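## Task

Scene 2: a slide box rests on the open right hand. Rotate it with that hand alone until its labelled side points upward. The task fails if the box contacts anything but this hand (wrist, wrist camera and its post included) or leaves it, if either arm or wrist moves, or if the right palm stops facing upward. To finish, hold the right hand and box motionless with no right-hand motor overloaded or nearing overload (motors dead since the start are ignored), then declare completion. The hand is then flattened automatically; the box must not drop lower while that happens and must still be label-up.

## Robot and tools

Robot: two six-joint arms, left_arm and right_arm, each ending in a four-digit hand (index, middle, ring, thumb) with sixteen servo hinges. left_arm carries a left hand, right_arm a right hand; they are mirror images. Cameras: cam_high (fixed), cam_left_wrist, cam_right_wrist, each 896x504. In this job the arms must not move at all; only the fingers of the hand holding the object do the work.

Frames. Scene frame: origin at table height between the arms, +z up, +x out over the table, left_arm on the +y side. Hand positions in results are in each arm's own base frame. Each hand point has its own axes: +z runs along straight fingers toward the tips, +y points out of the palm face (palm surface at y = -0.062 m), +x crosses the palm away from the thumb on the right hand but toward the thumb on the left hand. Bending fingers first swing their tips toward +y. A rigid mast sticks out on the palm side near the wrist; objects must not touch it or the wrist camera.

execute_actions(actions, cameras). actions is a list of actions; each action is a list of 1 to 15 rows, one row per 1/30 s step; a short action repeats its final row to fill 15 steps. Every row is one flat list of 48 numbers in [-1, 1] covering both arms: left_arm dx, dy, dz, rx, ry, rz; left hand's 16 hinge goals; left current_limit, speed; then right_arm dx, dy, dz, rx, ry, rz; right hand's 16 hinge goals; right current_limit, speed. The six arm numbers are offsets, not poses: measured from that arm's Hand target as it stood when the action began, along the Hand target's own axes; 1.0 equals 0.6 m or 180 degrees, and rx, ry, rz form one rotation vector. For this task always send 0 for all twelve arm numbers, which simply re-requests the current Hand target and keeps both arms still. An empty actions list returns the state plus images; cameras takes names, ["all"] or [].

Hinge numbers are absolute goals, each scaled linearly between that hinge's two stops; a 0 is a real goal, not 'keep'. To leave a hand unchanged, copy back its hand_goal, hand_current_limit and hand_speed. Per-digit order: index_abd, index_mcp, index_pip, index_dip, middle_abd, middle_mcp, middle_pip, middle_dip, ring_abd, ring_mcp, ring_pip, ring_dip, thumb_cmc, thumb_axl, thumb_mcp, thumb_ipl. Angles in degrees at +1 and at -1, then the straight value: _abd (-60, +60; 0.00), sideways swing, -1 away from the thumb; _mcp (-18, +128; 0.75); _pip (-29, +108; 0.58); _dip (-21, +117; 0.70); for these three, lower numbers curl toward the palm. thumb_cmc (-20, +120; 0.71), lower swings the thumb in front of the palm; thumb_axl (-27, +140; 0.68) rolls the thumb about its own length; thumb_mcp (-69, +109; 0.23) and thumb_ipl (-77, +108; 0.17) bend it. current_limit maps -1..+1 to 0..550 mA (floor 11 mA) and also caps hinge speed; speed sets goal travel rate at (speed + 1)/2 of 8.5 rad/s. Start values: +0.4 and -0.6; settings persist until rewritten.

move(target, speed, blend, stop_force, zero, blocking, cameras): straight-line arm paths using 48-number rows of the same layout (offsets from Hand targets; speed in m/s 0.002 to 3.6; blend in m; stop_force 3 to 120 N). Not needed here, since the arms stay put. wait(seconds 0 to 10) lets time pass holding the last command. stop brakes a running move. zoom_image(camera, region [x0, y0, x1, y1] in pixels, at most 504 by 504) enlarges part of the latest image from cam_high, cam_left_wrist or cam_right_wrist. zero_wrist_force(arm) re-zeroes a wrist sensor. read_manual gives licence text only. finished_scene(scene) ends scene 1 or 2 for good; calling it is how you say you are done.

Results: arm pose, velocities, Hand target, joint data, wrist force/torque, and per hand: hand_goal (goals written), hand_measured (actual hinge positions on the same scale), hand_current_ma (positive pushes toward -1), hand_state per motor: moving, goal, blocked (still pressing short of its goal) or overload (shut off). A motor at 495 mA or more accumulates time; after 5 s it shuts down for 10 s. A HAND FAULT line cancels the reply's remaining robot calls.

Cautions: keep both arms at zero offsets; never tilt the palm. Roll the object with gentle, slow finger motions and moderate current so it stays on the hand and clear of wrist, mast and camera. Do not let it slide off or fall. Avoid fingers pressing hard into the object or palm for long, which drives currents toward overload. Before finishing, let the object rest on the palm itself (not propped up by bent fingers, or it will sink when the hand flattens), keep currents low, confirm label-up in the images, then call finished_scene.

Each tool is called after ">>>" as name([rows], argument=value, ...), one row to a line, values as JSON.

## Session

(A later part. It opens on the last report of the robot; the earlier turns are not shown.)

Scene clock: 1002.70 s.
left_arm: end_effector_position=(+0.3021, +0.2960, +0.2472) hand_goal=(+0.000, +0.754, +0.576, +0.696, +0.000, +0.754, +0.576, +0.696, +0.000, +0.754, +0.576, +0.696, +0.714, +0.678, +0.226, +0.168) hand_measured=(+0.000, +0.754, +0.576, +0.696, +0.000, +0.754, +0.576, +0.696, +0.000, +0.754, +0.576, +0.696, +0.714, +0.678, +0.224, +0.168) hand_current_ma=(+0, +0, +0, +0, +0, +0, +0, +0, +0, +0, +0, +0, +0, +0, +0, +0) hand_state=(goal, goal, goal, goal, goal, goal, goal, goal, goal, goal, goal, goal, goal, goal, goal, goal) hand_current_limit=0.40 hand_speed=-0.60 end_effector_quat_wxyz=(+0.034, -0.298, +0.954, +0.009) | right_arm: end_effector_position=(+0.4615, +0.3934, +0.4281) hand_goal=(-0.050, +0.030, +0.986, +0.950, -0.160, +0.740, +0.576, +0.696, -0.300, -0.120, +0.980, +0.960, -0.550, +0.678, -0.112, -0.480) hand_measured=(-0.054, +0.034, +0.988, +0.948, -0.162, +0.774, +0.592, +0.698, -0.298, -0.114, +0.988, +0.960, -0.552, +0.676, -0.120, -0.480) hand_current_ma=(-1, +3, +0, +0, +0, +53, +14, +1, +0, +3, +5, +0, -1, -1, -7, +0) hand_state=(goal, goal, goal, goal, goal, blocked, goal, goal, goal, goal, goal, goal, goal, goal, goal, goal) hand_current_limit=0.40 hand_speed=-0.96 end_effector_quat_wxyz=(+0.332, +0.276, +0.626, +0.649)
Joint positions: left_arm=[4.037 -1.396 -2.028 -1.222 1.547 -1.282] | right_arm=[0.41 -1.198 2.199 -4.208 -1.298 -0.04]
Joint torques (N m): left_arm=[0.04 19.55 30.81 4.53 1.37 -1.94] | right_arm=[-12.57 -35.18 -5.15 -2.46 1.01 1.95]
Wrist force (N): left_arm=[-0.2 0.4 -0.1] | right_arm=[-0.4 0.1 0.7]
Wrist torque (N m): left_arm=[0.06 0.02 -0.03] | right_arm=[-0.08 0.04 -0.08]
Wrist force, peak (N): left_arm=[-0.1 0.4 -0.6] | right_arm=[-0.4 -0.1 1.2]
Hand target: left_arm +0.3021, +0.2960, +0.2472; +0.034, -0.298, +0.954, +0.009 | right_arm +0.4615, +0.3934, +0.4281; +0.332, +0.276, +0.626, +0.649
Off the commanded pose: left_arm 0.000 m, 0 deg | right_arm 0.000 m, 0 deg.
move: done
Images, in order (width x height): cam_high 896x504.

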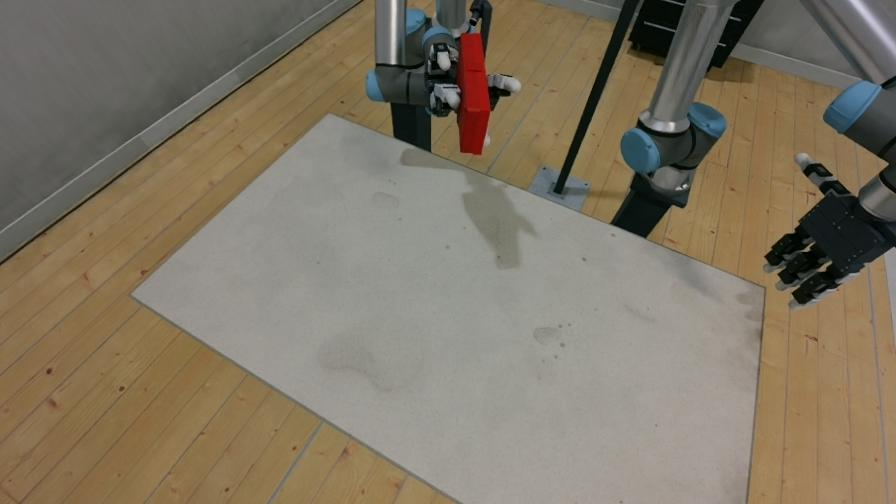

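>>> move([
  [0,0,0,0,0,0, 0,0.754,0.576,0.696,0,0.754,0.576,0.696,0,0.754,0.576,0.696,0.714,0.678,0.226,0.168,0.4,-0.6, 0,0,0,0,0,0, 0.23,0.03,0.985,0.95,-0.16,0.74,0.576,0.696,-0.10,-0.12,0.98,0.96,-0.43,0.678,-0.112,-0.481,0.4,-0.95],
  [0,0,0,0,0,0, 0,0.754,0.576,0.696,0,0.754,0.576,0.696,0,0.754,0.576,0.696,0.714,0.678,0.226,0.168,0.4,-0.6, 0,0,0,0,0,0, 0.23,0.03,0.985,0.95,-0.16,0.74,0.576,0.696,0.05,-0.12,0.98,0.96,-0.43,0.678,-0.112,-0.481,0.4,-0.96],
], cameras=["cam_high"])

>>> zoom_image(camera="cam_high", region=[370, 10, 570, 210])

Scene clock: 1025.70 s.
left_arm: end_effector_position=(+0.3021, +0.2960, +0.2472) hand_goal=(+0.000, +0.754, +0.576, +0.696, +0.000, +0.754, +0.576, +0.696, +0.000, +0.754, +0.576, +0.696, +0.714, +0.678, +0.226, +0.168) hand_measured=(+0.000, +0.754, +0.576, +0.696, +0.000, +0.754, +0.576, +0.696, +0.000, +0.754, +0.576, +0.696, +0.714, +0.678, +0.224, +0.168) hand_current_ma=(+0, +0, +0, +0, +0, +0, +0, +0, +0, +0, +0, +0, +0, +0, +0, +0) hand_state=(goal, goal, goal, goal, goal, goal, goal, goal, goal, goal, goal, goal, goal, goal, goal, goal) hand_current_limit=0.40 hand_speed=-0.60 end_effector_quat_wxyz=(+0.034, -0.298, +0.954, +0.009) | right_arm: end_effector_position=(+0.4615, +0.3934, +0.4281) hand_goal=(+0.230, +0.030, +0.986, +0.950, -0.160, +0.740, +0.576, +0.696, +0.050, -0.120, +0.980, +0.960, -0.430, +0.678, -0.112, -0.480) hand_measured=(+0.228, +0.034, +0.988, +0.948, -0.162, +0.774, +0.592, +0.698, +0.046, -0.114, +0.988, +0.960, -0.432, +0.676, -0.120, -0.480) hand_current_ma=(-1, +3, +0, +0, +0, +53, +14, +1, -1, +3, +5, +0, +0, -1, -7, +0) hand_state=(goal, goal, goal, goal, goal, blocked, goal, goal, goal, goal, goal, goal, goal, goal, goal, goal) hand_current_limit=0.40 hand_speed=-0.96 end_effector_quat_wxyz=(+0.332, +0.276, +0.626, +0.649)
Joint positions: left_arm=[4.037 -1.396 -2.028 -1.222 1.547 -1.282] | right_arm=[0.41 -1.198 2.199 -4.208 -1.298 -0.04]
Joint torques (N m): left_arm=[-0.36 18.64 31.33 4.7 1.35 -1.81] | right_arm=[-11.94 -35.67 -5.49 -2.44 0.86 1.78]
Wrist force (N): left_arm=[0.1 0.1 0.0] | right_arm=[-0.3 0.1 0.8]
Wrist torque (N m): left_arm=[0.02 -0.01 0.00] | right_arm=[-0.08 0.02 -0.04]
Wrist force, peak (N): left_arm=[-0.5 0.5 -0.3] | right_arm=[-0.8 0.1 0.9]
Hand target: left_arm +0.3021, +0.2960, +0.2472; +0.034, -0.298, +0.954, +0.009 | right_arm +0.4615, +0.3934, +0.4281; +0.332, +0.276, +0.626, +0.649
Off the commanded pose: left_arm 0.000 m, 0 deg | right_arm 0.000 m, 0 deg.
move: done
Images, in order (width x height): cam_high 896x504.

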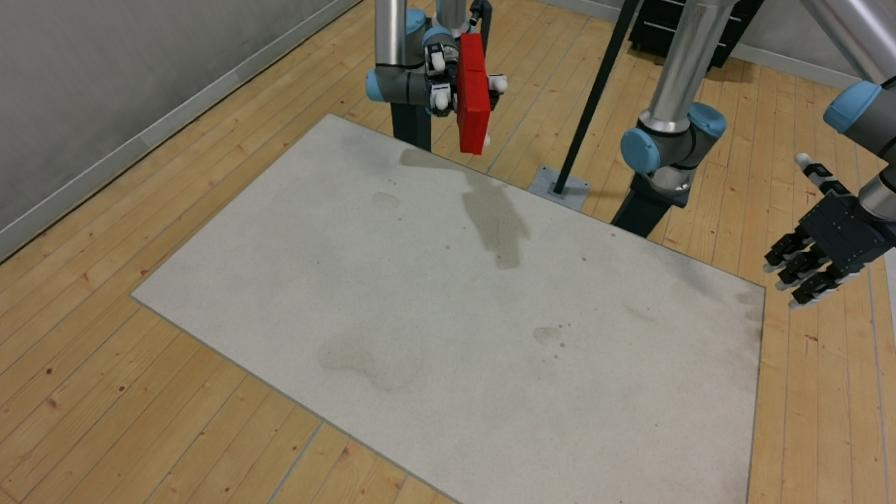

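Scaled by 2.520 from the camera's 896x504 image, which has a finer 1280x720 frame.

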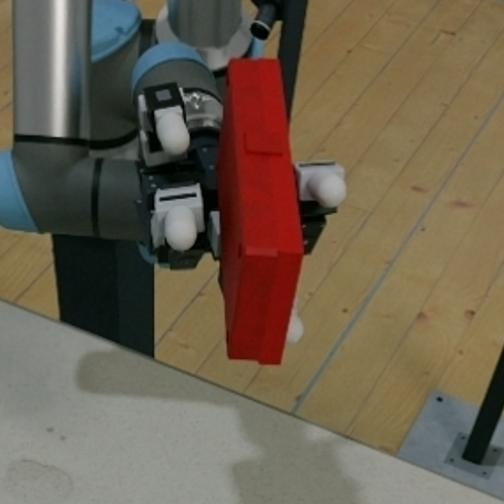

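>>> move(target=[0,0,0,0,0,0, 0,0.754,0.576,0.696,0,0.754,0.576,0.696,0,0.754,0.576,0.696,0.714,0.678,0.226,0.168,0.4,-0.6, 0,0,0,0,0,0, 0.23,0.03,0.985,0.95,-0.16,0.74,0.576,0.696,0.20,-0.12,0.98,0.96,-0.43,0.678,-0.112,-0.481,0.4,-0.97], cameras=["cam_high"])

>>> zoom_image(camera="cam_high", region=[370, 10, 570, 210])

Scene clock: 1038.87 s.
left_arm: end_effector_position=(+0.3021, +0.2960, +0.2472) hand_goal=(+0.000, +0.754, +0.576, +0.696, +0.000, +0.754, +0.576, +0.696, +0.000, +0.754, +0.576, +0.696, +0.714, +0.678, +0.226, +0.168) hand_measured=(+0.000, +0.754, +0.576, +0.696, +0.000, +0.754, +0.576, +0.696, +0.000, +0.754, +0.576, +0.696, +0.714, +0.678, +0.224, +0.168) hand_current_ma=(+0, +0, +0, +0, +0, +0, +0, +0, +0, +0, +0, +0, +0, +0, +0, +0) hand_state=(goal, goal, goal, goal, goal, goal, goal, goal, goal, goal, goal, goal, goal, goal, goal, goal) hand_current_limit=0.40 hand_speed=-0.60 end_effector_quat_wxyz=(+0.034, -0.298, +0.954, +0.009) | right_arm: end_effector_position=(+0.4615, +0.3934, +0.4281) hand_goal=(+0.230, +0.030, +0.986, +0.950, -0.160, +0.740, +0.576, +0.696, +0.200, -0.120, +0.980, +0.960, -0.430, +0.678, -0.112, -0.480) hand_measured=(+0.228, +0.034, +0.988, +0.948, -0.162, +0.774, +0.592, +0.698, +0.196, -0.114, +0.988, +0.960, -0.432, +0.676, -0.120, -0.480) hand_current_ma=(-1, +3, +0, +0, +0, +53, +14, +1, -1, +3, +5, +0, +0, -1, -7, +0) hand_state=(goal, goal, goal, goal, goal, blocked, goal, goal, goal, goal, goal, goal, goal, goal, goal, goal) hand_current_limit=0.40 hand_speed=-0.97 end_effector_quat_wxyz=(+0.332, +0.276, +0.626, +0.649)
Joint positions: left_arm=[4.037 -1.396 -2.028 -1.222 1.547 -1.282] | right_arm=[0.41 -1.198 2.199 -4.208 -1.298 -0.04]
Joint torques (N m): left_arm=[-0.52 19.25 30.77 4.66 1.42 -1.8] | right_arm=[-12.07 -35.42 -5.25 -2.28 1.01 1.6]
Wrist force (N): left_arm=[0.0 0.1 -0.1] | right_arm=[-0.3 0.3 0.8]
Wrist torque (N m): left_arm=[0.02 0.00 0.00] | right_arm=[-0.05 0.02 -0.04]
Wrist force, peak (N): left_arm=[0.1 0.0 -0.7] | right_arm=[-0.2 0.3 1.2]
Hand target: left_arm +0.3021, +0.2960, +0.2472; +0.034, -0.298, +0.954, +0.009 | right_arm +0.4615, +0.3934, +0.4281; +0.332, +0.276, +0.626, +0.649
Off the commanded pose: left_arm 0.000 m, 0 deg | right_arm 0.000 m, 0 deg.
move: done
Images, in order (width x height): cam_high 896x504.

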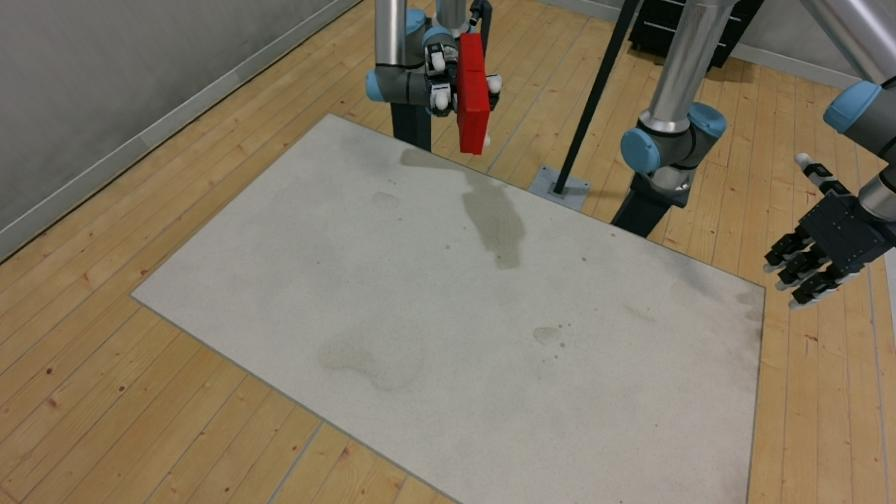

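Scaled by 2.520 from the camera's 896x504 image, which has a finer 1280x720 frame.

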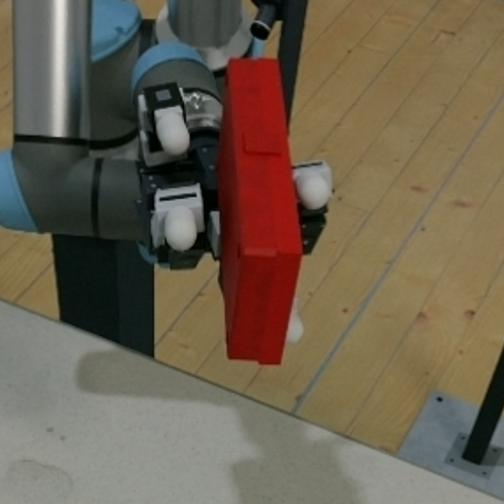

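>>> move(target=[0,0,0,0,0,0, 0,0.754,0.576,0.696,0,0.754,0.576,0.696,0,0.754,0.576,0.696,0.714,0.678,0.226,0.168,0.4,-0.6, 0,0,0,0,0,0, 0.23,0.03,0.985,0.95,-0.16,0.74,0.576,0.696,0.40,-0.12,0.98,0.96,-0.43,0.678,-0.112,-0.481,0.4,-0.97], cameras=["cam_high"])

>>> zoom_image(camera="cam_high", region=[370, 10, 570, 210])

Scene clock: 1051.77 s.
left_arm: end_effector_position=(+0.3021, +0.2960, +0.2472) hand_goal=(+0.000, +0.754, +0.576, +0.696, +0.000, +0.754, +0.576, +0.696, +0.000, +0.754, +0.576, +0.696, +0.714, +0.678, +0.226, +0.168) hand_measured=(+0.000, +0.754, +0.576, +0.696, +0.000, +0.754, +0.576, +0.696, +0.000, +0.754, +0.576, +0.696, +0.714, +0.678, +0.224, +0.168) hand_current_ma=(+0, +0, +0, +0, +0, +0, +0, +0, +0, +0, +0, +0, +0, +0, +0, +0) hand_state=(goal, goal, goal, goal, goal, goal, goal, goal, goal, goal, goal, goal, goal, goal, goal, goal) hand_current_limit=0.40 hand_speed=-0.60 end_effector_quat_wxyz=(+0.034, -0.298, +0.954, +0.009) | right_arm: end_effector_position=(+0.4615, +0.3934, +0.4281) hand_goal=(+0.230, +0.030, +0.986, +0.950, -0.160, +0.740, +0.576, +0.696, +0.400, -0.120, +0.980, +0.960, -0.430, +0.678, -0.112, -0.480) hand_measured=(+0.228, +0.034, +0.988, +0.948, -0.162, +0.774, +0.584, +0.698, +0.396, -0.114, +0.988, +0.960, -0.432, +0.676, -0.120, -0.480) hand_current_ma=(-1, +3, +0, +0, +0, +53, +5, +1, -1, +3, +4, +0, +0, -1, -7, +0) hand_state=(goal, goal, goal, goal, goal, blocked, goal, goal, goal, goal, goal, goal, goal, goal, goal, goal) hand_current_limit=0.40 hand_speed=-0.97 end_effector_quat_wxyz=(+0.332, +0.276, +0.626, +0.649)
Joint positions: left_arm=[4.037 -1.396 -2.028 -1.222 1.547 -1.282] | right_arm=[0.41 -1.198 2.199 -4.208 -1.298 -0.04]
Joint torques (N m): left_arm=[-1.09 18.92 31.13 4.67 1.28 -1.91] | right_arm=[-11.73 -35.56 -6.25 -2.18 1.18 1.79]
Wrist force (N): left_arm=[-0.1 0.1 -0.3] | right_arm=[-0.3 0.1 0.6]
Wrist torque (N m): left_arm=[0.03 0.00 -0.02] | right_arm=[-0.06 0.02 -0.02]
Wrist force, peak (N): left_arm=[0.5 0.4 -0.1] | right_arm=[-0.5 0.0 1.1]
Hand target: left_arm +0.3021, +0.2960, +0.2472; +0.034, -0.298, +0.954, +0.009 | right_arm +0.4615, +0.3934, +0.4281; +0.332, +0.276, +0.626, +0.649
Off the commanded pose: left_arm 0.000 m, 0 deg | right_arm 0.000 m, 0 deg.
move: done
Images, in order (width x height): cam_high 896x504.

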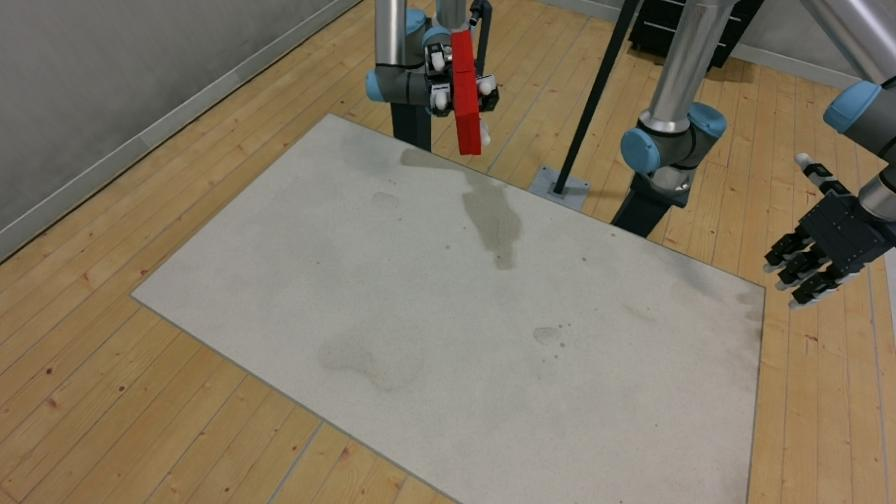

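Scaled by 2.520 from the camera's 896x504 image, which has a finer 1280x720 frame.

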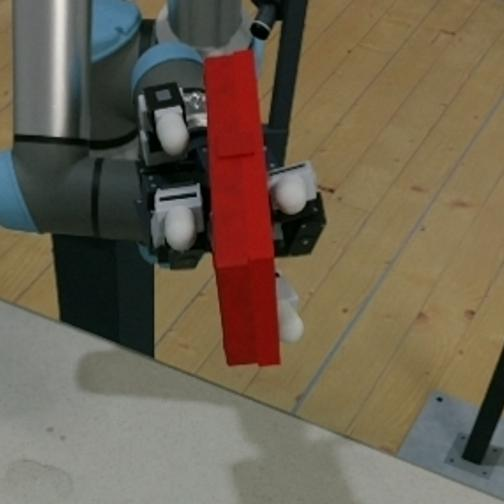

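>>> move(target=[0,0,0,0,0,0, 0,0.754,0.576,0.696,0,0.754,0.576,0.696,0,0.754,0.576,0.696,0.714,0.678,0.226,0.168,0.4,-0.6, 0,0,0,0,0,0, 0.23,0.03,0.985,0.95,-0.16,0.74,0.576,0.696,0.52,-0.12,0.98,0.96,-0.43,0.678,-0.112,-0.481,0.4,-0.98], cameras=["cam_high"])

>>> zoom_image(camera="cam_high", region=[370, 10, 570, 210])

Scene clock: 1060.37 s.
left_arm: end_effector_position=(+0.3021, +0.2960, +0.2472) hand_goal=(+0.000, +0.754, +0.576, +0.696, +0.000, +0.754, +0.576, +0.696, +0.000, +0.754, +0.576, +0.696, +0.714, +0.678, +0.226, +0.168) hand_measured=(+0.000, +0.754, +0.576, +0.696, +0.000, +0.754, +0.576, +0.696, +0.000, +0.754, +0.576, +0.696, +0.714, +0.678, +0.224, +0.168) hand_current_ma=(+0, +0, +0, +0, +0, +0, +0, +0, +0, +0, +0, +0, +0, +0, +0, +0) hand_state=(goal, goal, goal, goal, goal, goal, goal, goal, goal, goal, goal, goal, goal, goal, goal, goal) hand_current_limit=0.40 hand_speed=-0.60 end_effector_quat_wxyz=(+0.034, -0.298, +0.954, +0.009) | right_arm: end_effector_position=(+0.4615, +0.3934, +0.4281) hand_goal=(+0.230, +0.030, +0.986, +0.950, -0.160, +0.740, +0.576, +0.696, +0.520, -0.120, +0.980, +0.960, -0.430, +0.678, -0.112, -0.480) hand_measured=(+0.230, +0.036, +0.988, +0.948, -0.162, +0.774, +0.584, +0.698, +0.514, -0.114, +0.986, +0.960, -0.432, +0.676, -0.120, -0.480) hand_current_ma=(+0, +3, +0, +0, +0, +53, +5, +1, -2, +3, +4, +0, +0, -1, -7, +0) hand_state=(goal, goal, goal, goal, goal, blocked, goal, goal, goal, goal, goal, goal, goal, goal, goal, goal) hand_current_limit=0.40 hand_speed=-0.98 end_effector_quat_wxyz=(+0.332, +0.276, +0.626, +0.649)
Joint positions: left_arm=[4.037 -1.396 -2.028 -1.222 1.547 -1.282] | right_arm=[0.41 -1.198 2.199 -4.208 -1.298 -0.04]
Joint torques (N m): left_arm=[-0.89 19.43 31.56 4.64 1.27 -2] | right_arm=[-12.34 -35.06 -6.12 -2.26 1.05 1.6]
Wrist force (N): left_arm=[0.0 0.0 -0.2] | right_arm=[-0.4 0.2 0.6]
Wrist torque (N m): left_arm=[0.02 -0.01 0.00] | right_arm=[-0.05 0.04 -0.01]
Wrist force, peak (N): left_arm=[0.3 0.1 -0.5] | right_arm=[-0.2 0.3 1.1]
Hand target: left_arm +0.3021, +0.2960, +0.2472; +0.034, -0.298, +0.954, +0.009 | right_arm +0.4615, +0.3934, +0.4281; +0.332, +0.276, +0.626, +0.649
Off the commanded pose: left_arm 0.000 m, 0 deg | right_arm 0.000 m, 0 deg.
move: done
Images, in order (width x height): cam_high 896x504.

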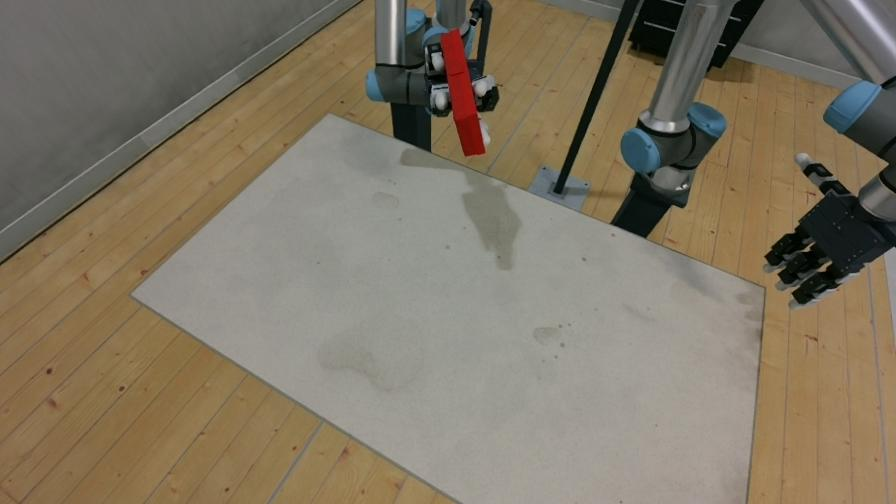

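Scaled by 2.520 from the camera's 896x504 image, which has a finer 1280x720 frame.

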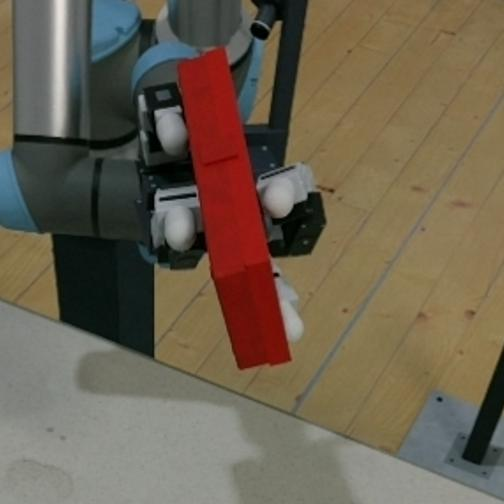

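>>> move(target=[0,0,0,0,0,0, 0,0.754,0.576,0.696,0,0.754,0.576,0.696,0,0.754,0.576,0.696,0.714,0.678,0.226,0.168,0.4,-0.6, 0,0,0,0,0,0, 0.23,0.03,0.985,0.95,-0.16,0.74,0.576,0.696,0.64,-0.12,0.98,0.96,-0.43,0.678,-0.112,-0.481,0.4,-0.98], cameras=["cam_high"])

>>> zoom_image(camera="cam_high", region=[370, 10, 570, 210])

Scene clock: 1079.73 s.
left_arm: end_effector_position=(+0.3021, +0.2960, +0.2472) hand_goal=(+0.000, +0.754, +0.576, +0.696, +0.000, +0.754, +0.576, +0.696, +0.000, +0.754, +0.576, +0.696, +0.714, +0.678, +0.226, +0.168) hand_measured=(+0.000, +0.754, +0.576, +0.696, +0.000, +0.754, +0.576, +0.696, +0.000, +0.754, +0.576, +0.696, +0.714, +0.678, +0.224, +0.168) hand_current_ma=(+0, +0, +0, +0, +0, +0, +0, +0, +0, +0, +0, +0, +0, +0, +0, +0) hand_state=(goal, goal, goal, goal, goal, goal, goal, goal, goal, goal, goal, goal, goal, goal, goal, goal) hand_current_limit=0.40 hand_speed=-0.60 end_effector_quat_wxyz=(+0.034, -0.298, +0.954, +0.009) | right_arm: end_effector_position=(+0.4615, +0.3934, +0.4281) hand_goal=(+0.230, +0.030, +0.986, +0.950, -0.160, +0.740, +0.576, +0.696, +0.640, -0.120, +0.980, +0.960, -0.430, +0.678, -0.112, -0.480) hand_measured=(+0.242, +0.036, +0.988, +0.948, -0.162, +0.774, +0.584, +0.698, +0.540, -0.112, +0.986, +0.960, -0.430, +0.678, -0.120, -0.480) hand_current_ma=(+8, +3, +0, +0, +0, +53, +5, +1, -77, +5, +4, +0, +0, +0, -7, +0) hand_state=(goal, goal, goal, goal, goal, blocked, goal, goal, moving, goal, goal, goal, goal, goal, goal, goal) hand_current_limit=0.40 hand_speed=-0.98 end_effector_quat_wxyz=(+0.332, +0.276, +0.626, +0.649)
Joint positions: left_arm=[4.037 -1.396 -2.028 -1.222 1.547 -1.282] | right_arm=[0.41 -1.198 2.199 -4.208 -1.298 -0.04]
Joint torques (N m): left_arm=[-0.72 19.41 30.87 4.59 1.36 -1.89] | right_arm=[-12.54 -35.08 -6.33 -2.16 0.78 1.39]
Wrist force (N): left_arm=[-0.2 0.4 -0.1] | right_arm=[-0.1 0.3 0.7]
Wrist torque (N m): left_arm=[0.05 0.02 -0.03] | right_arm=[-0.04 0.00 0.02]
Wrist force, peak (N): left_arm=[-0.2 0.6 -0.4] | right_arm=[-0.5 0.3 1.1]
Hand target: left_arm +0.3021, +0.2960, +0.2472; +0.034, -0.298, +0.954, +0.009 | right_arm +0.4615, +0.3934, +0.4281; +0.332, +0.276, +0.626, +0.649
Off the commanded pose: left_arm 0.000 m, 0 deg | right_arm 0.000 m, 0 deg.
move: done
Images, in order (width x height): cam_high 896x504.

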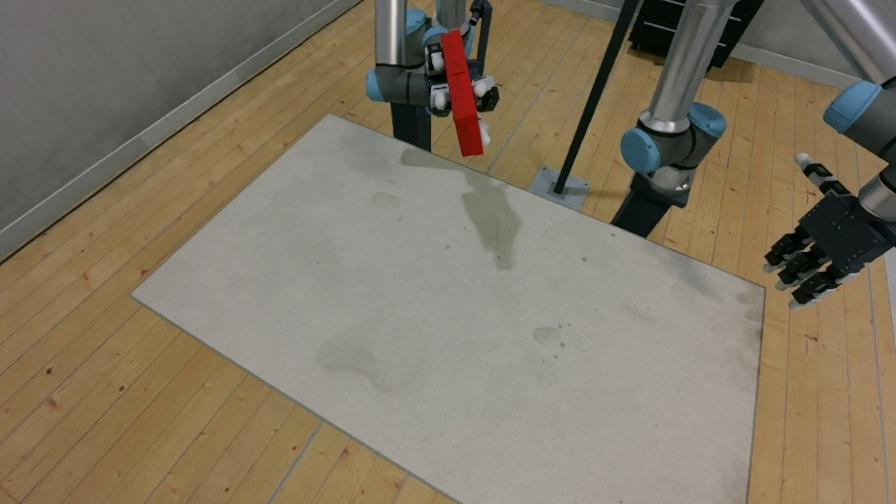

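Scaled by 2.520 from the camera's 896x504 image, which has a finer 1280x720 frame.

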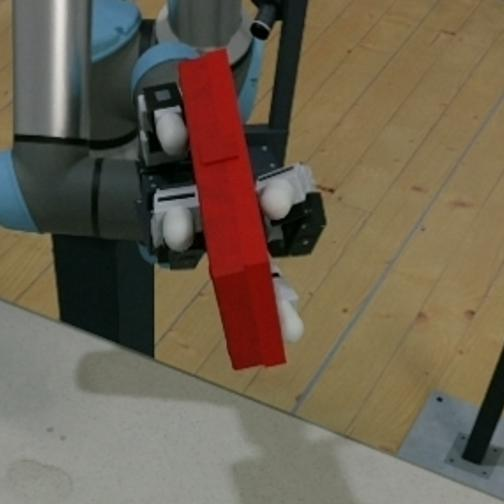

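>>> move(target=[0,0,0,0,0,0, 0,0.754,0.576,0.696,0,0.754,0.576,0.696,0,0.754,0.576,0.696,0.714,0.678,0.226,0.168,0.4,-0.6, 0,0,0,0,0,0, 0.38,0.03,0.985,0.95,-0.16,0.74,0.576,0.696,0.60,-0.12,0.98,0.96,-0.33,0.678,-0.112,-0.481,0.4,-0.98], cameras=["cam_high"])

>>> zoom_image(camera="cam_high", region=[370, 10, 570, 210])

Scene clock: 1104.73 s.
left_arm: end_effector_position=(+0.3021, +0.2960, +0.2472) hand_goal=(+0.000, +0.754, +0.576, +0.696, +0.000, +0.754, +0.576, +0.696, +0.000, +0.754, +0.576, +0.696, +0.714, +0.678, +0.226, +0.168) hand_measured=(+0.000, +0.754, +0.576, +0.696, +0.000, +0.754, +0.576, +0.696, +0.000, +0.754, +0.576, +0.696, +0.714, +0.678, +0.224, +0.168) hand_current_ma=(+0, +0, +0, +0, +0, +0, +0, +0, +0, +0, +0, +0, +0, +0, +0, +0) hand_state=(goal, goal, goal, goal, goal, goal, goal, goal, goal, goal, goal, goal, goal, goal, goal, goal) hand_current_limit=0.40 hand_speed=-0.60 end_effector_quat_wxyz=(+0.034, -0.298, +0.954, +0.009) | right_arm: end_effector_position=(+0.4615, +0.3934, +0.4281) hand_goal=(+0.380, +0.030, +0.986, +0.950, -0.160, +0.740, +0.576, +0.696, +0.600, -0.120, +0.980, +0.960, -0.330, +0.678, -0.112, -0.480) hand_measured=(+0.378, +0.034, +0.988, +0.948, -0.162, +0.774, +0.584, +0.698, +0.568, -0.110, +0.990, +0.962, -0.330, +0.678, -0.120, -0.480) hand_current_ma=(+0, +2, +0, +0, +0, +53, +5, +1, -35, +8, +7, +0, +0, +0, -7, +0) hand_state=(goal, goal, goal, goal, goal, blocked, goal, goal, blocked, goal, goal, goal, goal, goal, goal, goal) hand_current_limit=0.40 hand_speed=-0.98 end_effector_quat_wxyz=(+0.332, +0.276, +0.626, +0.649)
Joint positions: left_arm=[4.037 -1.396 -2.028 -1.222 1.547 -1.282] | right_arm=[0.41 -1.198 2.199 -4.208 -1.298 -0.04]
Joint torques (N m): left_arm=[-0.22 19.68 31.29 4.59 1.22 -1.79] | right_arm=[-12.53 -35.73 -6.45 -2.06 0.75 1.2]
Wrist force (N): left_arm=[-0.2 0.1 -0.2] | right_arm=[-0.1 0.3 0.6]
Wrist torque (N m): left_arm=[0.03 0.01 -0.02] | right_arm=[-0.04 0.00 0.03]
Wrist force, peak (N): left_arm=[0.4 0.4 -0.4] | right_arm=[-0.5 0.5 1.0]
Hand target: left_arm +0.3021, +0.2960, +0.2472; +0.034, -0.298, +0.954, +0.009 | right_arm +0.4615, +0.3934, +0.4281; +0.332, +0.276, +0.626, +0.649
Off the commanded pose: left_arm 0.000 m, 0 deg | right_arm 0.000 m, 0 deg.
move: done
Images, in order (width x height): cam_high 896x504.

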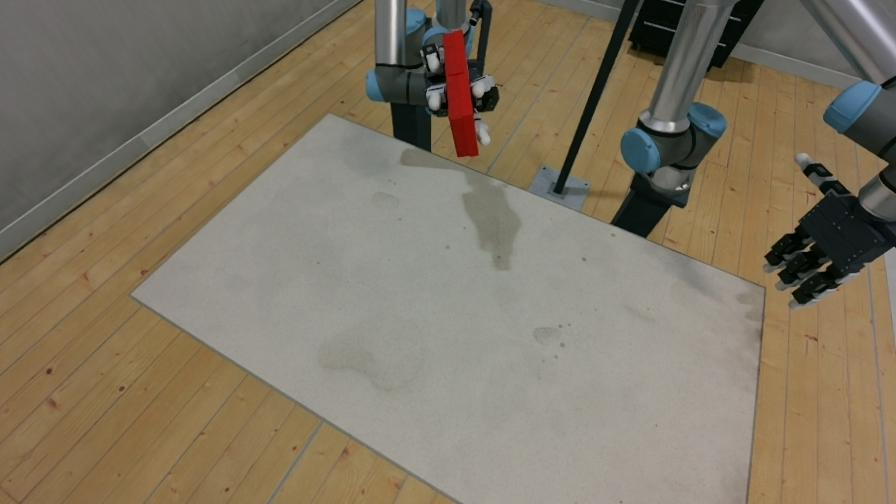

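Scaled by 2.520 from the camera's 896x504 image, which has a finer 1280x720 frame.

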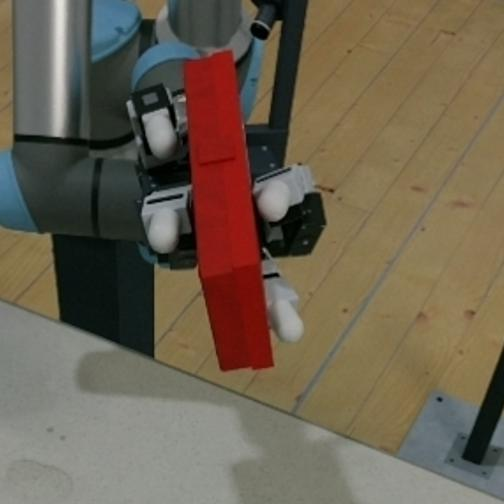

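>>> move(target=[0,0,0,0,0,0, 0,0.754,0.576,0.696,0,0.754,0.576,0.696,0,0.754,0.576,0.696,0.714,0.678,0.226,0.168,0.4,-0.6, 0,0,0,0,0,0, 0.38,0.03,0.985,0.95,0.0,0.75,0.576,0.696,0.56,-0.12,0.98,0.96,-0.33,0.678,-0.112,-0.481,0.4,-0.97], cameras=["cam_high"])

>>> zoom_image(camera="cam_high", region=[370, 10, 570, 210])

Scene clock: 1131.50 s.
left_arm: end_effector_position=(+0.3021, +0.2960, +0.2472) hand_goal=(+0.000, +0.754, +0.576, +0.696, +0.000, +0.754, +0.576, +0.696, +0.000, +0.754, +0.576, +0.696, +0.714, +0.678, +0.226, +0.168) hand_measured=(+0.000, +0.754, +0.576, +0.696, +0.000, +0.754, +0.576, +0.696, +0.000, +0.754, +0.576, +0.696, +0.714, +0.678, +0.224, +0.168) hand_current_ma=(+0, +0, +0, +0, +0, +0, +0, +0, +0, +0, +0, +0, +0, +0, +0, +0) hand_state=(goal, goal, goal, goal, goal, goal, goal, goal, goal, goal, goal, goal, goal, goal, goal, goal) hand_current_limit=0.40 hand_speed=-0.60 end_effector_quat_wxyz=(+0.034, -0.298, +0.954, +0.009) | right_arm: end_effector_position=(+0.4615, +0.3934, +0.4281) hand_goal=(+0.380, +0.030, +0.986, +0.950, +0.000, +0.750, +0.576, +0.696, +0.560, -0.120, +0.980, +0.960, -0.330, +0.678, -0.112, -0.480) hand_measured=(+0.378, +0.034, +0.988, +0.948, -0.018, +0.776, +0.584, +0.698, +0.562, -0.110, +0.988, +0.962, -0.330, +0.678, -0.120, -0.480) hand_current_ma=(+0, +2, +0, +0, -14, +35, +6, +1, +0, +8, +5, +0, +0, +0, -7, +0) hand_state=(goal, goal, goal, goal, goal, blocked, goal, goal, goal, goal, goal, goal, goal, goal, goal, goal) hand_current_limit=0.40 hand_speed=-0.97 end_effector_quat_wxyz=(+0.332, +0.276, +0.626, +0.649)
Joint positions: left_arm=[4.037 -1.396 -2.028 -1.222 1.547 -1.282] | right_arm=[0.41 -1.198 2.199 -4.208 -1.298 -0.04]
Joint torques (N m): left_arm=[-0.57 19.62 31.55 4.56 1.4 -1.76] | right_arm=[-12.94 -36.33 -6.82 -2.31 0.41 1.11]
Wrist force (N): left_arm=[0.0 0.1 0.0] | right_arm=[-0.2 0.2 0.8]
Wrist torque (N m): left_arm=[0.01 0.00 -0.01] | right_arm=[-0.05 0.01 0.02]
Wrist force, peak (N): left_arm=[-0.3 0.1 -0.6] | right_arm=[-0.3 0.2 1.2]
Hand target: left_arm +0.3021, +0.2960, +0.2472; +0.034, -0.298, +0.954, +0.009 | right_arm +0.4615, +0.3934, +0.4281; +0.332, +0.276, +0.626, +0.649
Off the commanded pose: left_arm 0.000 m, 0 deg | right_arm 0.000 m, 0 deg.
move: done
Images, in order (width x height): cam_high 896x504.

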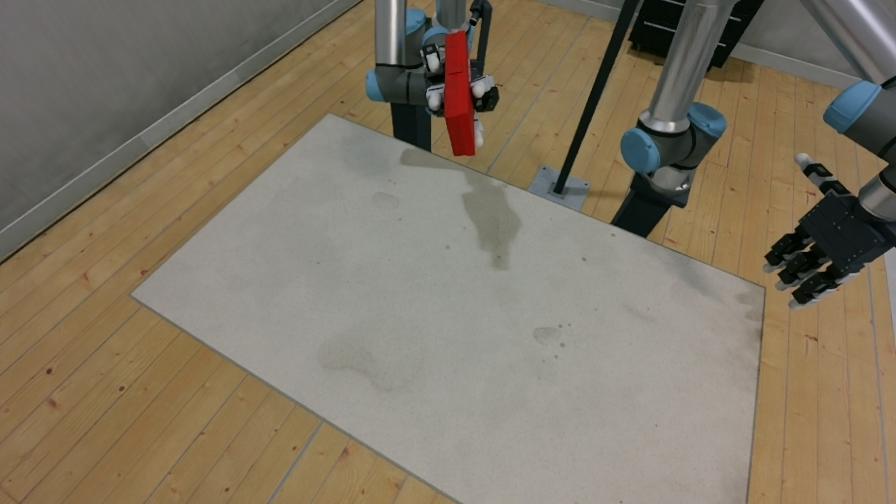

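Scaled by 2.520 from the camera's 896x504 image, which has a finer 1280x720 frame.

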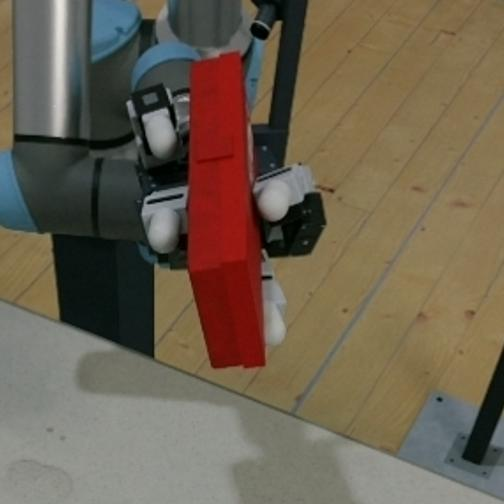

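>>> move(target=[0,0,0,0,0,0, 0,0.754,0.576,0.696,0,0.754,0.576,0.696,0,0.754,0.576,0.696,0.714,0.678,0.226,0.168,0.4,-0.6, 0,0,0,0,0,0, 0.60,0.03,0.985,0.95,0.0,0.62,0.576,0.696,0.56,-0.12,0.98,0.96,-0.143,0.678,-0.112,-0.481,0.4,-0.97], cameras=["cam_high"])

>>> zoom_image(camera="cam_high", region=[370, 10, 570, 210])

Scene clock: 1151.23 s.
left_arm: end_effector_position=(+0.3021, +0.2960, +0.2472) hand_goal=(+0.000, +0.754, +0.576, +0.696, +0.000, +0.754, +0.576, +0.696, +0.000, +0.754, +0.576, +0.696, +0.714, +0.678, +0.226, +0.168) hand_measured=(+0.000, +0.754, +0.576, +0.696, +0.000, +0.754, +0.576, +0.696, +0.000, +0.754, +0.576, +0.696, +0.714, +0.678, +0.224, +0.168) hand_current_ma=(+0, +0, +0, +0, +0, +0, +0, +0, +0, +0, +0, +0, +0, +0, +0, +0) hand_state=(goal, goal, goal, goal, goal, goal, goal, goal, goal, goal, goal, goal, goal, goal, goal, goal) hand_current_limit=0.40 hand_speed=-0.60 end_effector_quat_wxyz=(+0.034, -0.298, +0.954, +0.009) | right_arm: end_effector_position=(+0.4615, +0.3934, +0.4281) hand_goal=(+0.600, +0.030, +0.986, +0.950, +0.000, +0.620, +0.576, +0.696, +0.560, -0.120, +0.980, +0.960, -0.142, +0.678, -0.112, -0.480) hand_measured=(+0.598, +0.034, +0.988, +0.948, -0.012, +0.676, +0.586, +0.698, +0.562, -0.110, +0.988, +0.962, -0.142, +0.678, -0.120, -0.480) hand_current_ma=(+0, +2, +0, +0, -7, +112, +7, +1, +0, +8, +4, +0, +0, +0, -7, +0) hand_state=(goal, goal, goal, goal, goal, blocked, goal, goal, goal, goal, goal, goal, goal, goal, goal, goal) hand_current_limit=0.40 hand_speed=-0.97 end_effector_quat_wxyz=(+0.332, +0.276, +0.626, +0.649)
Joint positions: left_arm=[4.037 -1.396 -2.028 -1.222 1.547 -1.282] | right_arm=[0.41 -1.198 2.199 -4.208 -1.298 -0.04]
Joint torques (N m): left_arm=[-1.06 19.56 30.5 4.51 1.33 -1.74] | right_arm=[-12.73 -35.64 -7.2 -2.22 0.03 0.82]
Wrist force (N): left_arm=[0.0 -0.1 -0.2] | right_arm=[-0.2 0.3 0.6]
Wrist torque (N m): left_arm=[0.00 0.00 0.00] | right_arm=[-0.04 0.02 0.04]
Wrist force, peak (N): left_arm=[0.1 0.1 -0.6] | right_arm=[-0.1 0.0 1.2]
Hand target: left_arm +0.3021, +0.2960, +0.2472; +0.034, -0.298, +0.954, +0.009 | right_arm +0.4615, +0.3934, +0.4281; +0.332, +0.276, +0.626, +0.649
Off the commanded pose: left_arm 0.000 m, 0 deg | right_arm 0.000 m, 0 deg.
move: done
Images, in order (width x height): cam_high 896x504.

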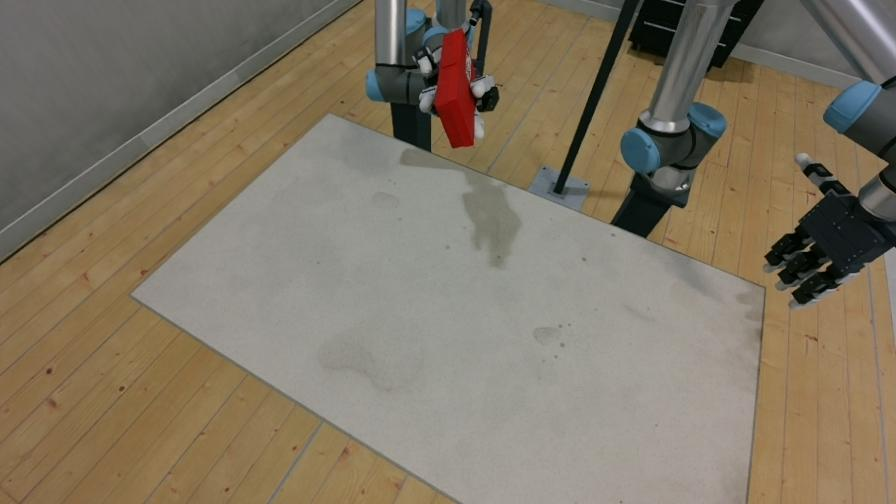

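Scaled by 2.520 from the camera's 896x504 image, which has a finer 1280x720 frame.

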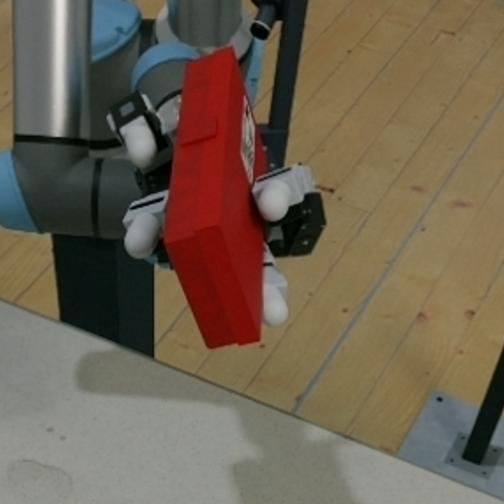

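>>> move(target=[0,0,0,0,0,0, 0,0.754,0.576,0.696,0,0.754,0.576,0.696,0,0.754,0.576,0.696,0.714,0.678,0.226,0.168,0.4,-0.6, 0,0,0,0,0,0, 0.60,0.03,0.985,0.95,0.0,0.52,0.576,0.696,0.60,-0.12,0.98,0.96,-0.143,0.678,-0.112,-0.481,0.4,-0.98], cameras=["cam_high"])

>>> zoom_image(camera="cam_high", region=[370, 10, 570, 210])

Scene clock: 1167.63 s.
left_arm: end_effector_position=(+0.3021, +0.2960, +0.2472) hand_goal=(+0.000, +0.754, +0.576, +0.696, +0.000, +0.754, +0.576, +0.696, +0.000, +0.754, +0.576, +0.696, +0.714, +0.678, +0.226, +0.168) hand_measured=(+0.000, +0.754, +0.576, +0.696, +0.000, +0.754, +0.576, +0.696, +0.000, +0.754, +0.576, +0.696, +0.714, +0.678, +0.224, +0.168) hand_current_ma=(+0, +0, +0, +0, +0, +0, +0, +0, +0, +0, +0, +0, +0, +0, +0, +0) hand_state=(goal, goal, goal, goal, goal, goal, goal, goal, goal, goal, goal, goal, goal, goal, goal, goal) hand_current_limit=0.40 hand_speed=-0.60 end_effector_quat_wxyz=(+0.034, -0.298, +0.954, +0.009) | right_arm: end_effector_position=(+0.4615, +0.3934, +0.4281) hand_goal=(+0.600, +0.030, +0.986, +0.950, +0.000, +0.520, +0.576, +0.696, +0.600, -0.120, +0.980, +0.960, -0.142, +0.678, -0.112, -0.480) hand_measured=(+0.598, +0.034, +0.988, +0.948, -0.012, +0.570, +0.586, +0.698, +0.598, -0.110, +0.988, +0.962, -0.142, +0.678, -0.120, -0.480) hand_current_ma=(+0, +2, +0, +0, -7, +91, +7, +1, +0, +8, +4, +0, +0, +0, -7, +0) hand_state=(goal, goal, goal, goal, goal, blocked, goal, goal, goal, goal, goal, goal, goal, goal, goal, goal) hand_current_limit=0.40 hand_speed=-0.98 end_effector_quat_wxyz=(+0.332, +0.276, +0.626, +0.649)
Joint positions: left_arm=[4.037 -1.396 -2.028 -1.222 1.547 -1.282] | right_arm=[0.41 -1.198 2.199 -4.208 -1.298 -0.04]
Joint torques (N m): left_arm=[-0.99 19.66 31.06 4.62 1.3 -1.79] | right_arm=[-12.27 -36.19 -7.54 -2.23 -0.04 0.71]
Wrist force (N): left_arm=[0.1 0.2 -0.3] | right_arm=[-0.3 0.0 0.8]
Wrist torque (N m): left_arm=[0.06 -0.03 0.00] | right_arm=[-0.11 0.02 0.04]
Wrist force, peak (N): left_arm=[0.2 0.2 -0.6] | right_arm=[-0.6 0.2 1.1]
Hand target: left_arm +0.3021, +0.2960, +0.2472; +0.034, -0.298, +0.954, +0.009 | right_arm +0.4615, +0.3934, +0.4281; +0.332, +0.276, +0.626, +0.649
Off the commanded pose: left_arm 0.000 m, 0 deg | right_arm 0.000 m, 0 deg.
move: done
Images, in order (width x height): cam_high 896x504.

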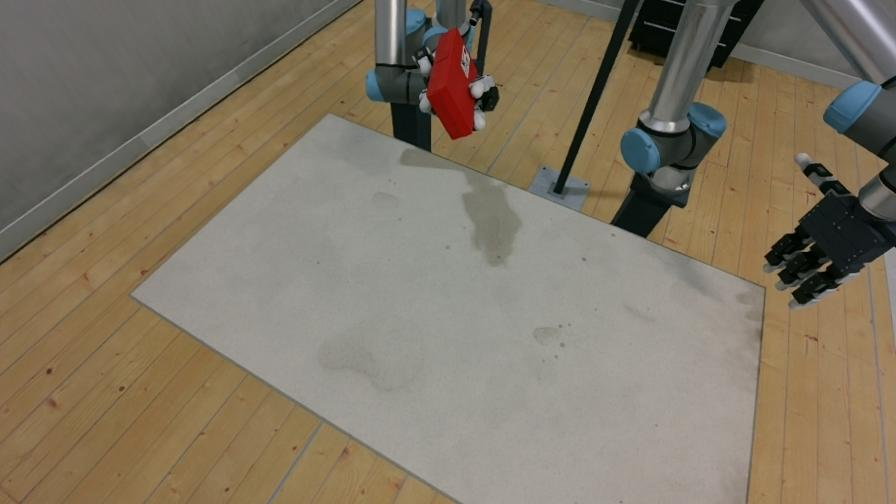

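Scaled by 2.520 from the camera's 896x504 image, which has a finer 1280x720 frame.

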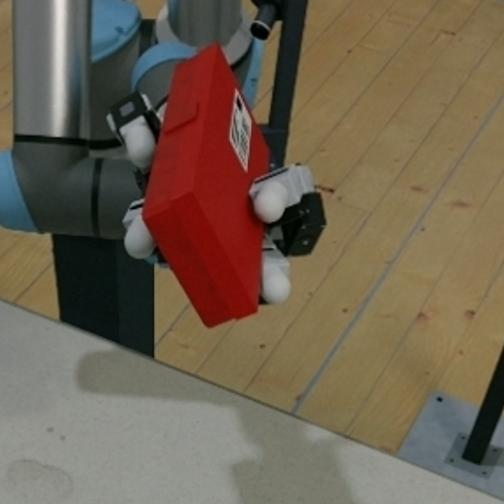

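>>> move(target=[0,0,0,0,0,0, 0,0.754,0.576,0.696,0,0.754,0.576,0.696,0,0.754,0.576,0.696,0.714,0.678,0.226,0.168,0.4,-0.6, 0,0,0,0,0,0, 0.60,0.03,0.985,0.95,0.0,0.42,0.576,0.696,0.60,-0.12,0.98,0.96,-0.143,0.678,-0.112,-0.481,0.4,-0.98], cameras=["cam_high"])

>>> zoom_image(camera="cam_high", region=[370, 10, 570, 210])

Scene clock: 1179.93 s.
left_arm: end_effector_position=(+0.3021, +0.2960, +0.2472) hand_goal=(+0.000, +0.754, +0.576, +0.696, +0.000, +0.754, +0.576, +0.696, +0.000, +0.754, +0.576, +0.696, +0.714, +0.678, +0.226, +0.168) hand_measured=(+0.000, +0.754, +0.576, +0.696, +0.000, +0.754, +0.576, +0.696, +0.000, +0.754, +0.576, +0.696, +0.714, +0.678, +0.224, +0.168) hand_current_ma=(+0, +0, +0, +0, +0, +0, +0, +0, +0, +0, +0, +0, +0, +0, +0, +0) hand_state=(goal, goal, goal, goal, goal, goal, goal, goal, goal, goal, goal, goal, goal, goal, goal, goal) hand_current_limit=0.40 hand_speed=-0.60 end_effector_quat_wxyz=(+0.034, -0.298, +0.954, +0.009) | right_arm: end_effector_position=(+0.4615, +0.3934, +0.4281) hand_goal=(+0.600, +0.030, +0.986, +0.950, +0.000, +0.420, +0.576, +0.696, +0.600, -0.120, +0.980, +0.960, -0.142, +0.678, -0.112, -0.480) hand_measured=(+0.598, +0.034, +0.988, +0.948, -0.010, +0.490, +0.586, +0.698, +0.588, -0.124, +0.980, +0.962, -0.142, +0.678, -0.120, -0.480) hand_current_ma=(+0, +2, +0, +0, -5, +159, +7, +1, -7, -1, +0, +0, +0, +0, -7, +0) hand_state=(goal, goal, goal, goal, goal, blocked, goal, goal, goal, goal, goal, goal, goal, goal, goal, goal) hand_current_limit=0.40 hand_speed=-0.98 end_effector_quat_wxyz=(+0.332, +0.276, +0.626, +0.649)
Joint positions: left_arm=[4.037 -1.396 -2.028 -1.222 1.547 -1.282] | right_arm=[0.41 -1.198 2.199 -4.208 -1.298 -0.04]
Joint torques (N m): left_arm=[-0.84 18.44 30.53 4.51 1.25 -1.88] | right_arm=[-12.3 -35.95 -7.94 -2.15 -0.3 0.74]
Wrist force (N): left_arm=[-0.2 0.3 -0.2] | right_arm=[-0.1 0.1 0.7]
Wrist torque (N m): left_arm=[0.04 0.01 -0.02] | right_arm=[-0.12 0.00 0.05]
Wrist force, peak (N): left_arm=[-0.3 0.4 -0.5] | right_arm=[-0.3 0.7 1.1]
Hand target: left_arm +0.3021, +0.2960, +0.2472; +0.034, -0.298, +0.954, +0.009 | right_arm +0.4615, +0.3934, +0.4281; +0.332, +0.276, +0.626, +0.649
Off the commanded pose: left_arm 0.000 m, 0 deg | right_arm 0.000 m, 0 deg.
move: done
Images, in order (width x height): cam_high 896x504.

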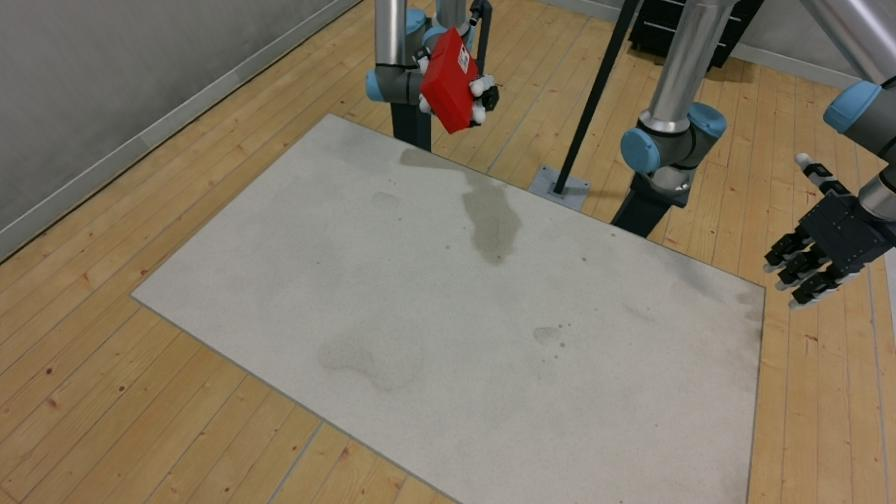

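Scaled by 2.520 from the camera's 896x504 image, which has a finer 1280x720 frame.

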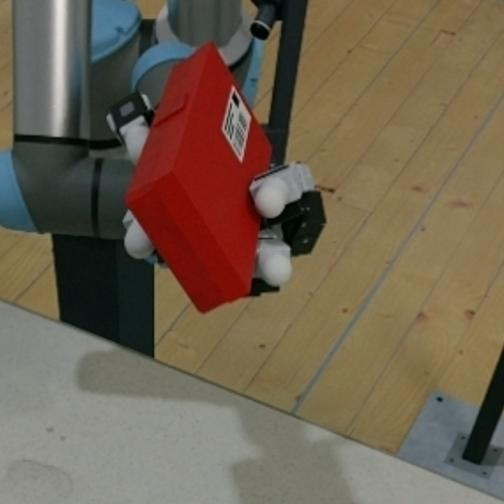

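>>> move(target=[0,0,0,0,0,0, 0,0.754,0.576,0.696,0,0.754,0.576,0.696,0,0.754,0.576,0.696,0.714,0.678,0.226,0.168,0.4,-0.6, 0,0,0,0,0,0, 0.55,0.17,0.985,0.95,0.0,0.42,0.576,0.696,0.55,-0.12,0.98,0.96,-0.143,0.678,-0.112,-0.481,0.4,-0.98], cameras=["cam_high"])

>>> zoom_image(camera="cam_high", region=[370, 10, 570, 210])

Scene clock: 1218.33 s.
left_arm: end_effector_position=(+0.3021, +0.2960, +0.2472) hand_goal=(+0.000, +0.754, +0.576, +0.696, +0.000, +0.754, +0.576, +0.696, +0.000, +0.754, +0.576, +0.696, +0.714, +0.678, +0.226, +0.168) hand_measured=(+0.000, +0.754, +0.576, +0.696, +0.000, +0.754, +0.576, +0.696, +0.000, +0.754, +0.576, +0.696, +0.714, +0.678, +0.224, +0.168) hand_current_ma=(+0, +0, +0, +0, +0, +0, +0, +0, +0, +0, +0, +0, +0, +0, +0, +0) hand_state=(goal, goal, goal, goal, goal, goal, goal, goal, goal, goal, goal, goal, goal, goal, goal, goal) hand_current_limit=0.40 hand_speed=-0.60 end_effector_quat_wxyz=(+0.034, -0.298, +0.954, +0.009) | right_arm: end_effector_position=(+0.4615, +0.3934, +0.4281) hand_goal=(+0.550, +0.170, +0.986, +0.950, +0.000, +0.420, +0.576, +0.696, +0.550, -0.120, +0.980, +0.960, -0.142, +0.678, -0.112, -0.480) hand_measured=(+0.560, +0.174, +0.988, +0.948, -0.006, +0.462, +0.584, +0.698, +0.558, -0.116, +0.980, +0.962, -0.142, +0.678, -0.120, -0.480) hand_current_ma=(+6, +2, +0, +0, -3, +69, +4, +1, +3, +1, +0, +0, +0, +0, -7, +0) hand_state=(goal, goal, goal, goal, goal, blocked, goal, goal, goal, goal, goal, goal, goal, goal, goal, goal) hand_current_limit=0.40 hand_speed=-0.98 end_effector_quat_wxyz=(+0.332, +0.276, +0.626, +0.649)
Joint positions: left_arm=[4.037 -1.396 -2.028 -1.222 1.547 -1.282] | right_arm=[0.41 -1.198 2.199 -4.208 -1.298 -0.04]
Joint torques (N m): left_arm=[-0.06 19.75 30.54 4.53 1.36 -1.92] | right_arm=[-11.15 -36.85 -9.11 -2.31 0.08 0.65]
Wrist force (N): left_arm=[-0.1 0.3 -0.2] | right_arm=[-0.3 0.4 0.7]
Wrist torque (N m): left_arm=[0.06 0.00 -0.02] | right_arm=[-0.06 0.01 0.06]
Wrist force, peak (N): left_arm=[-0.2 0.4 -0.6] | right_arm=[-0.3 0.3 1.3]
Hand target: left_arm +0.3021, +0.2960, +0.2472; +0.034, -0.298, +0.954, +0.009 | right_arm +0.4615, +0.3934, +0.4281; +0.332, +0.276, +0.626, +0.649
Off the commanded pose: left_arm 0.000 m, 0 deg | right_arm 0.000 m, 0 deg.
move: done
Images, in order (width x height): cam_high 896x504.

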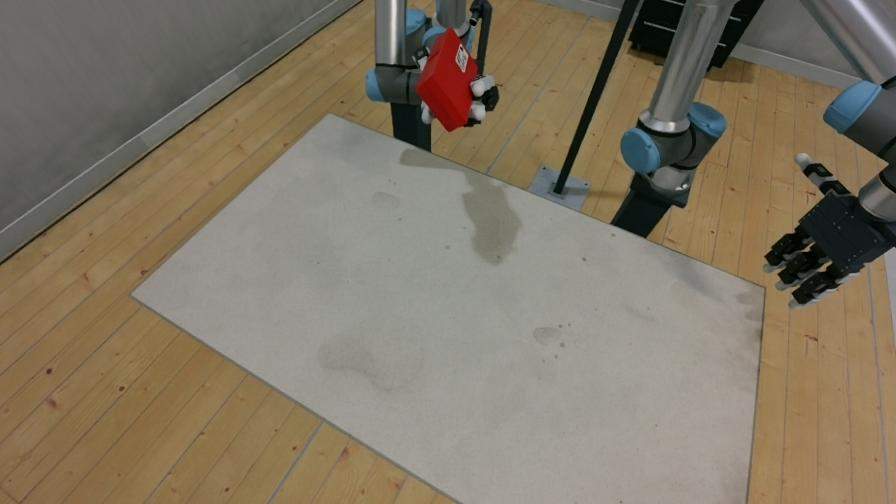

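Scaled by 2.520 from the camera's 896x504 image, which has a finer 1280x720 frame.

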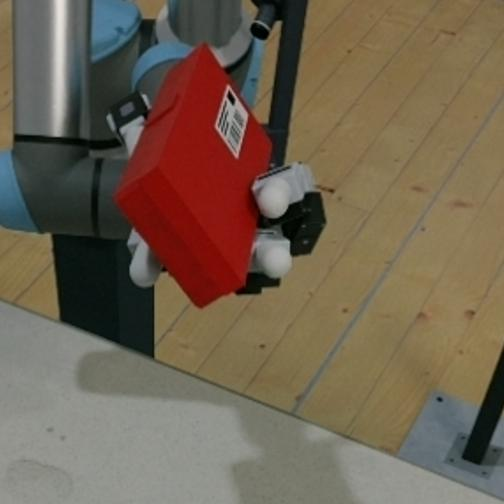

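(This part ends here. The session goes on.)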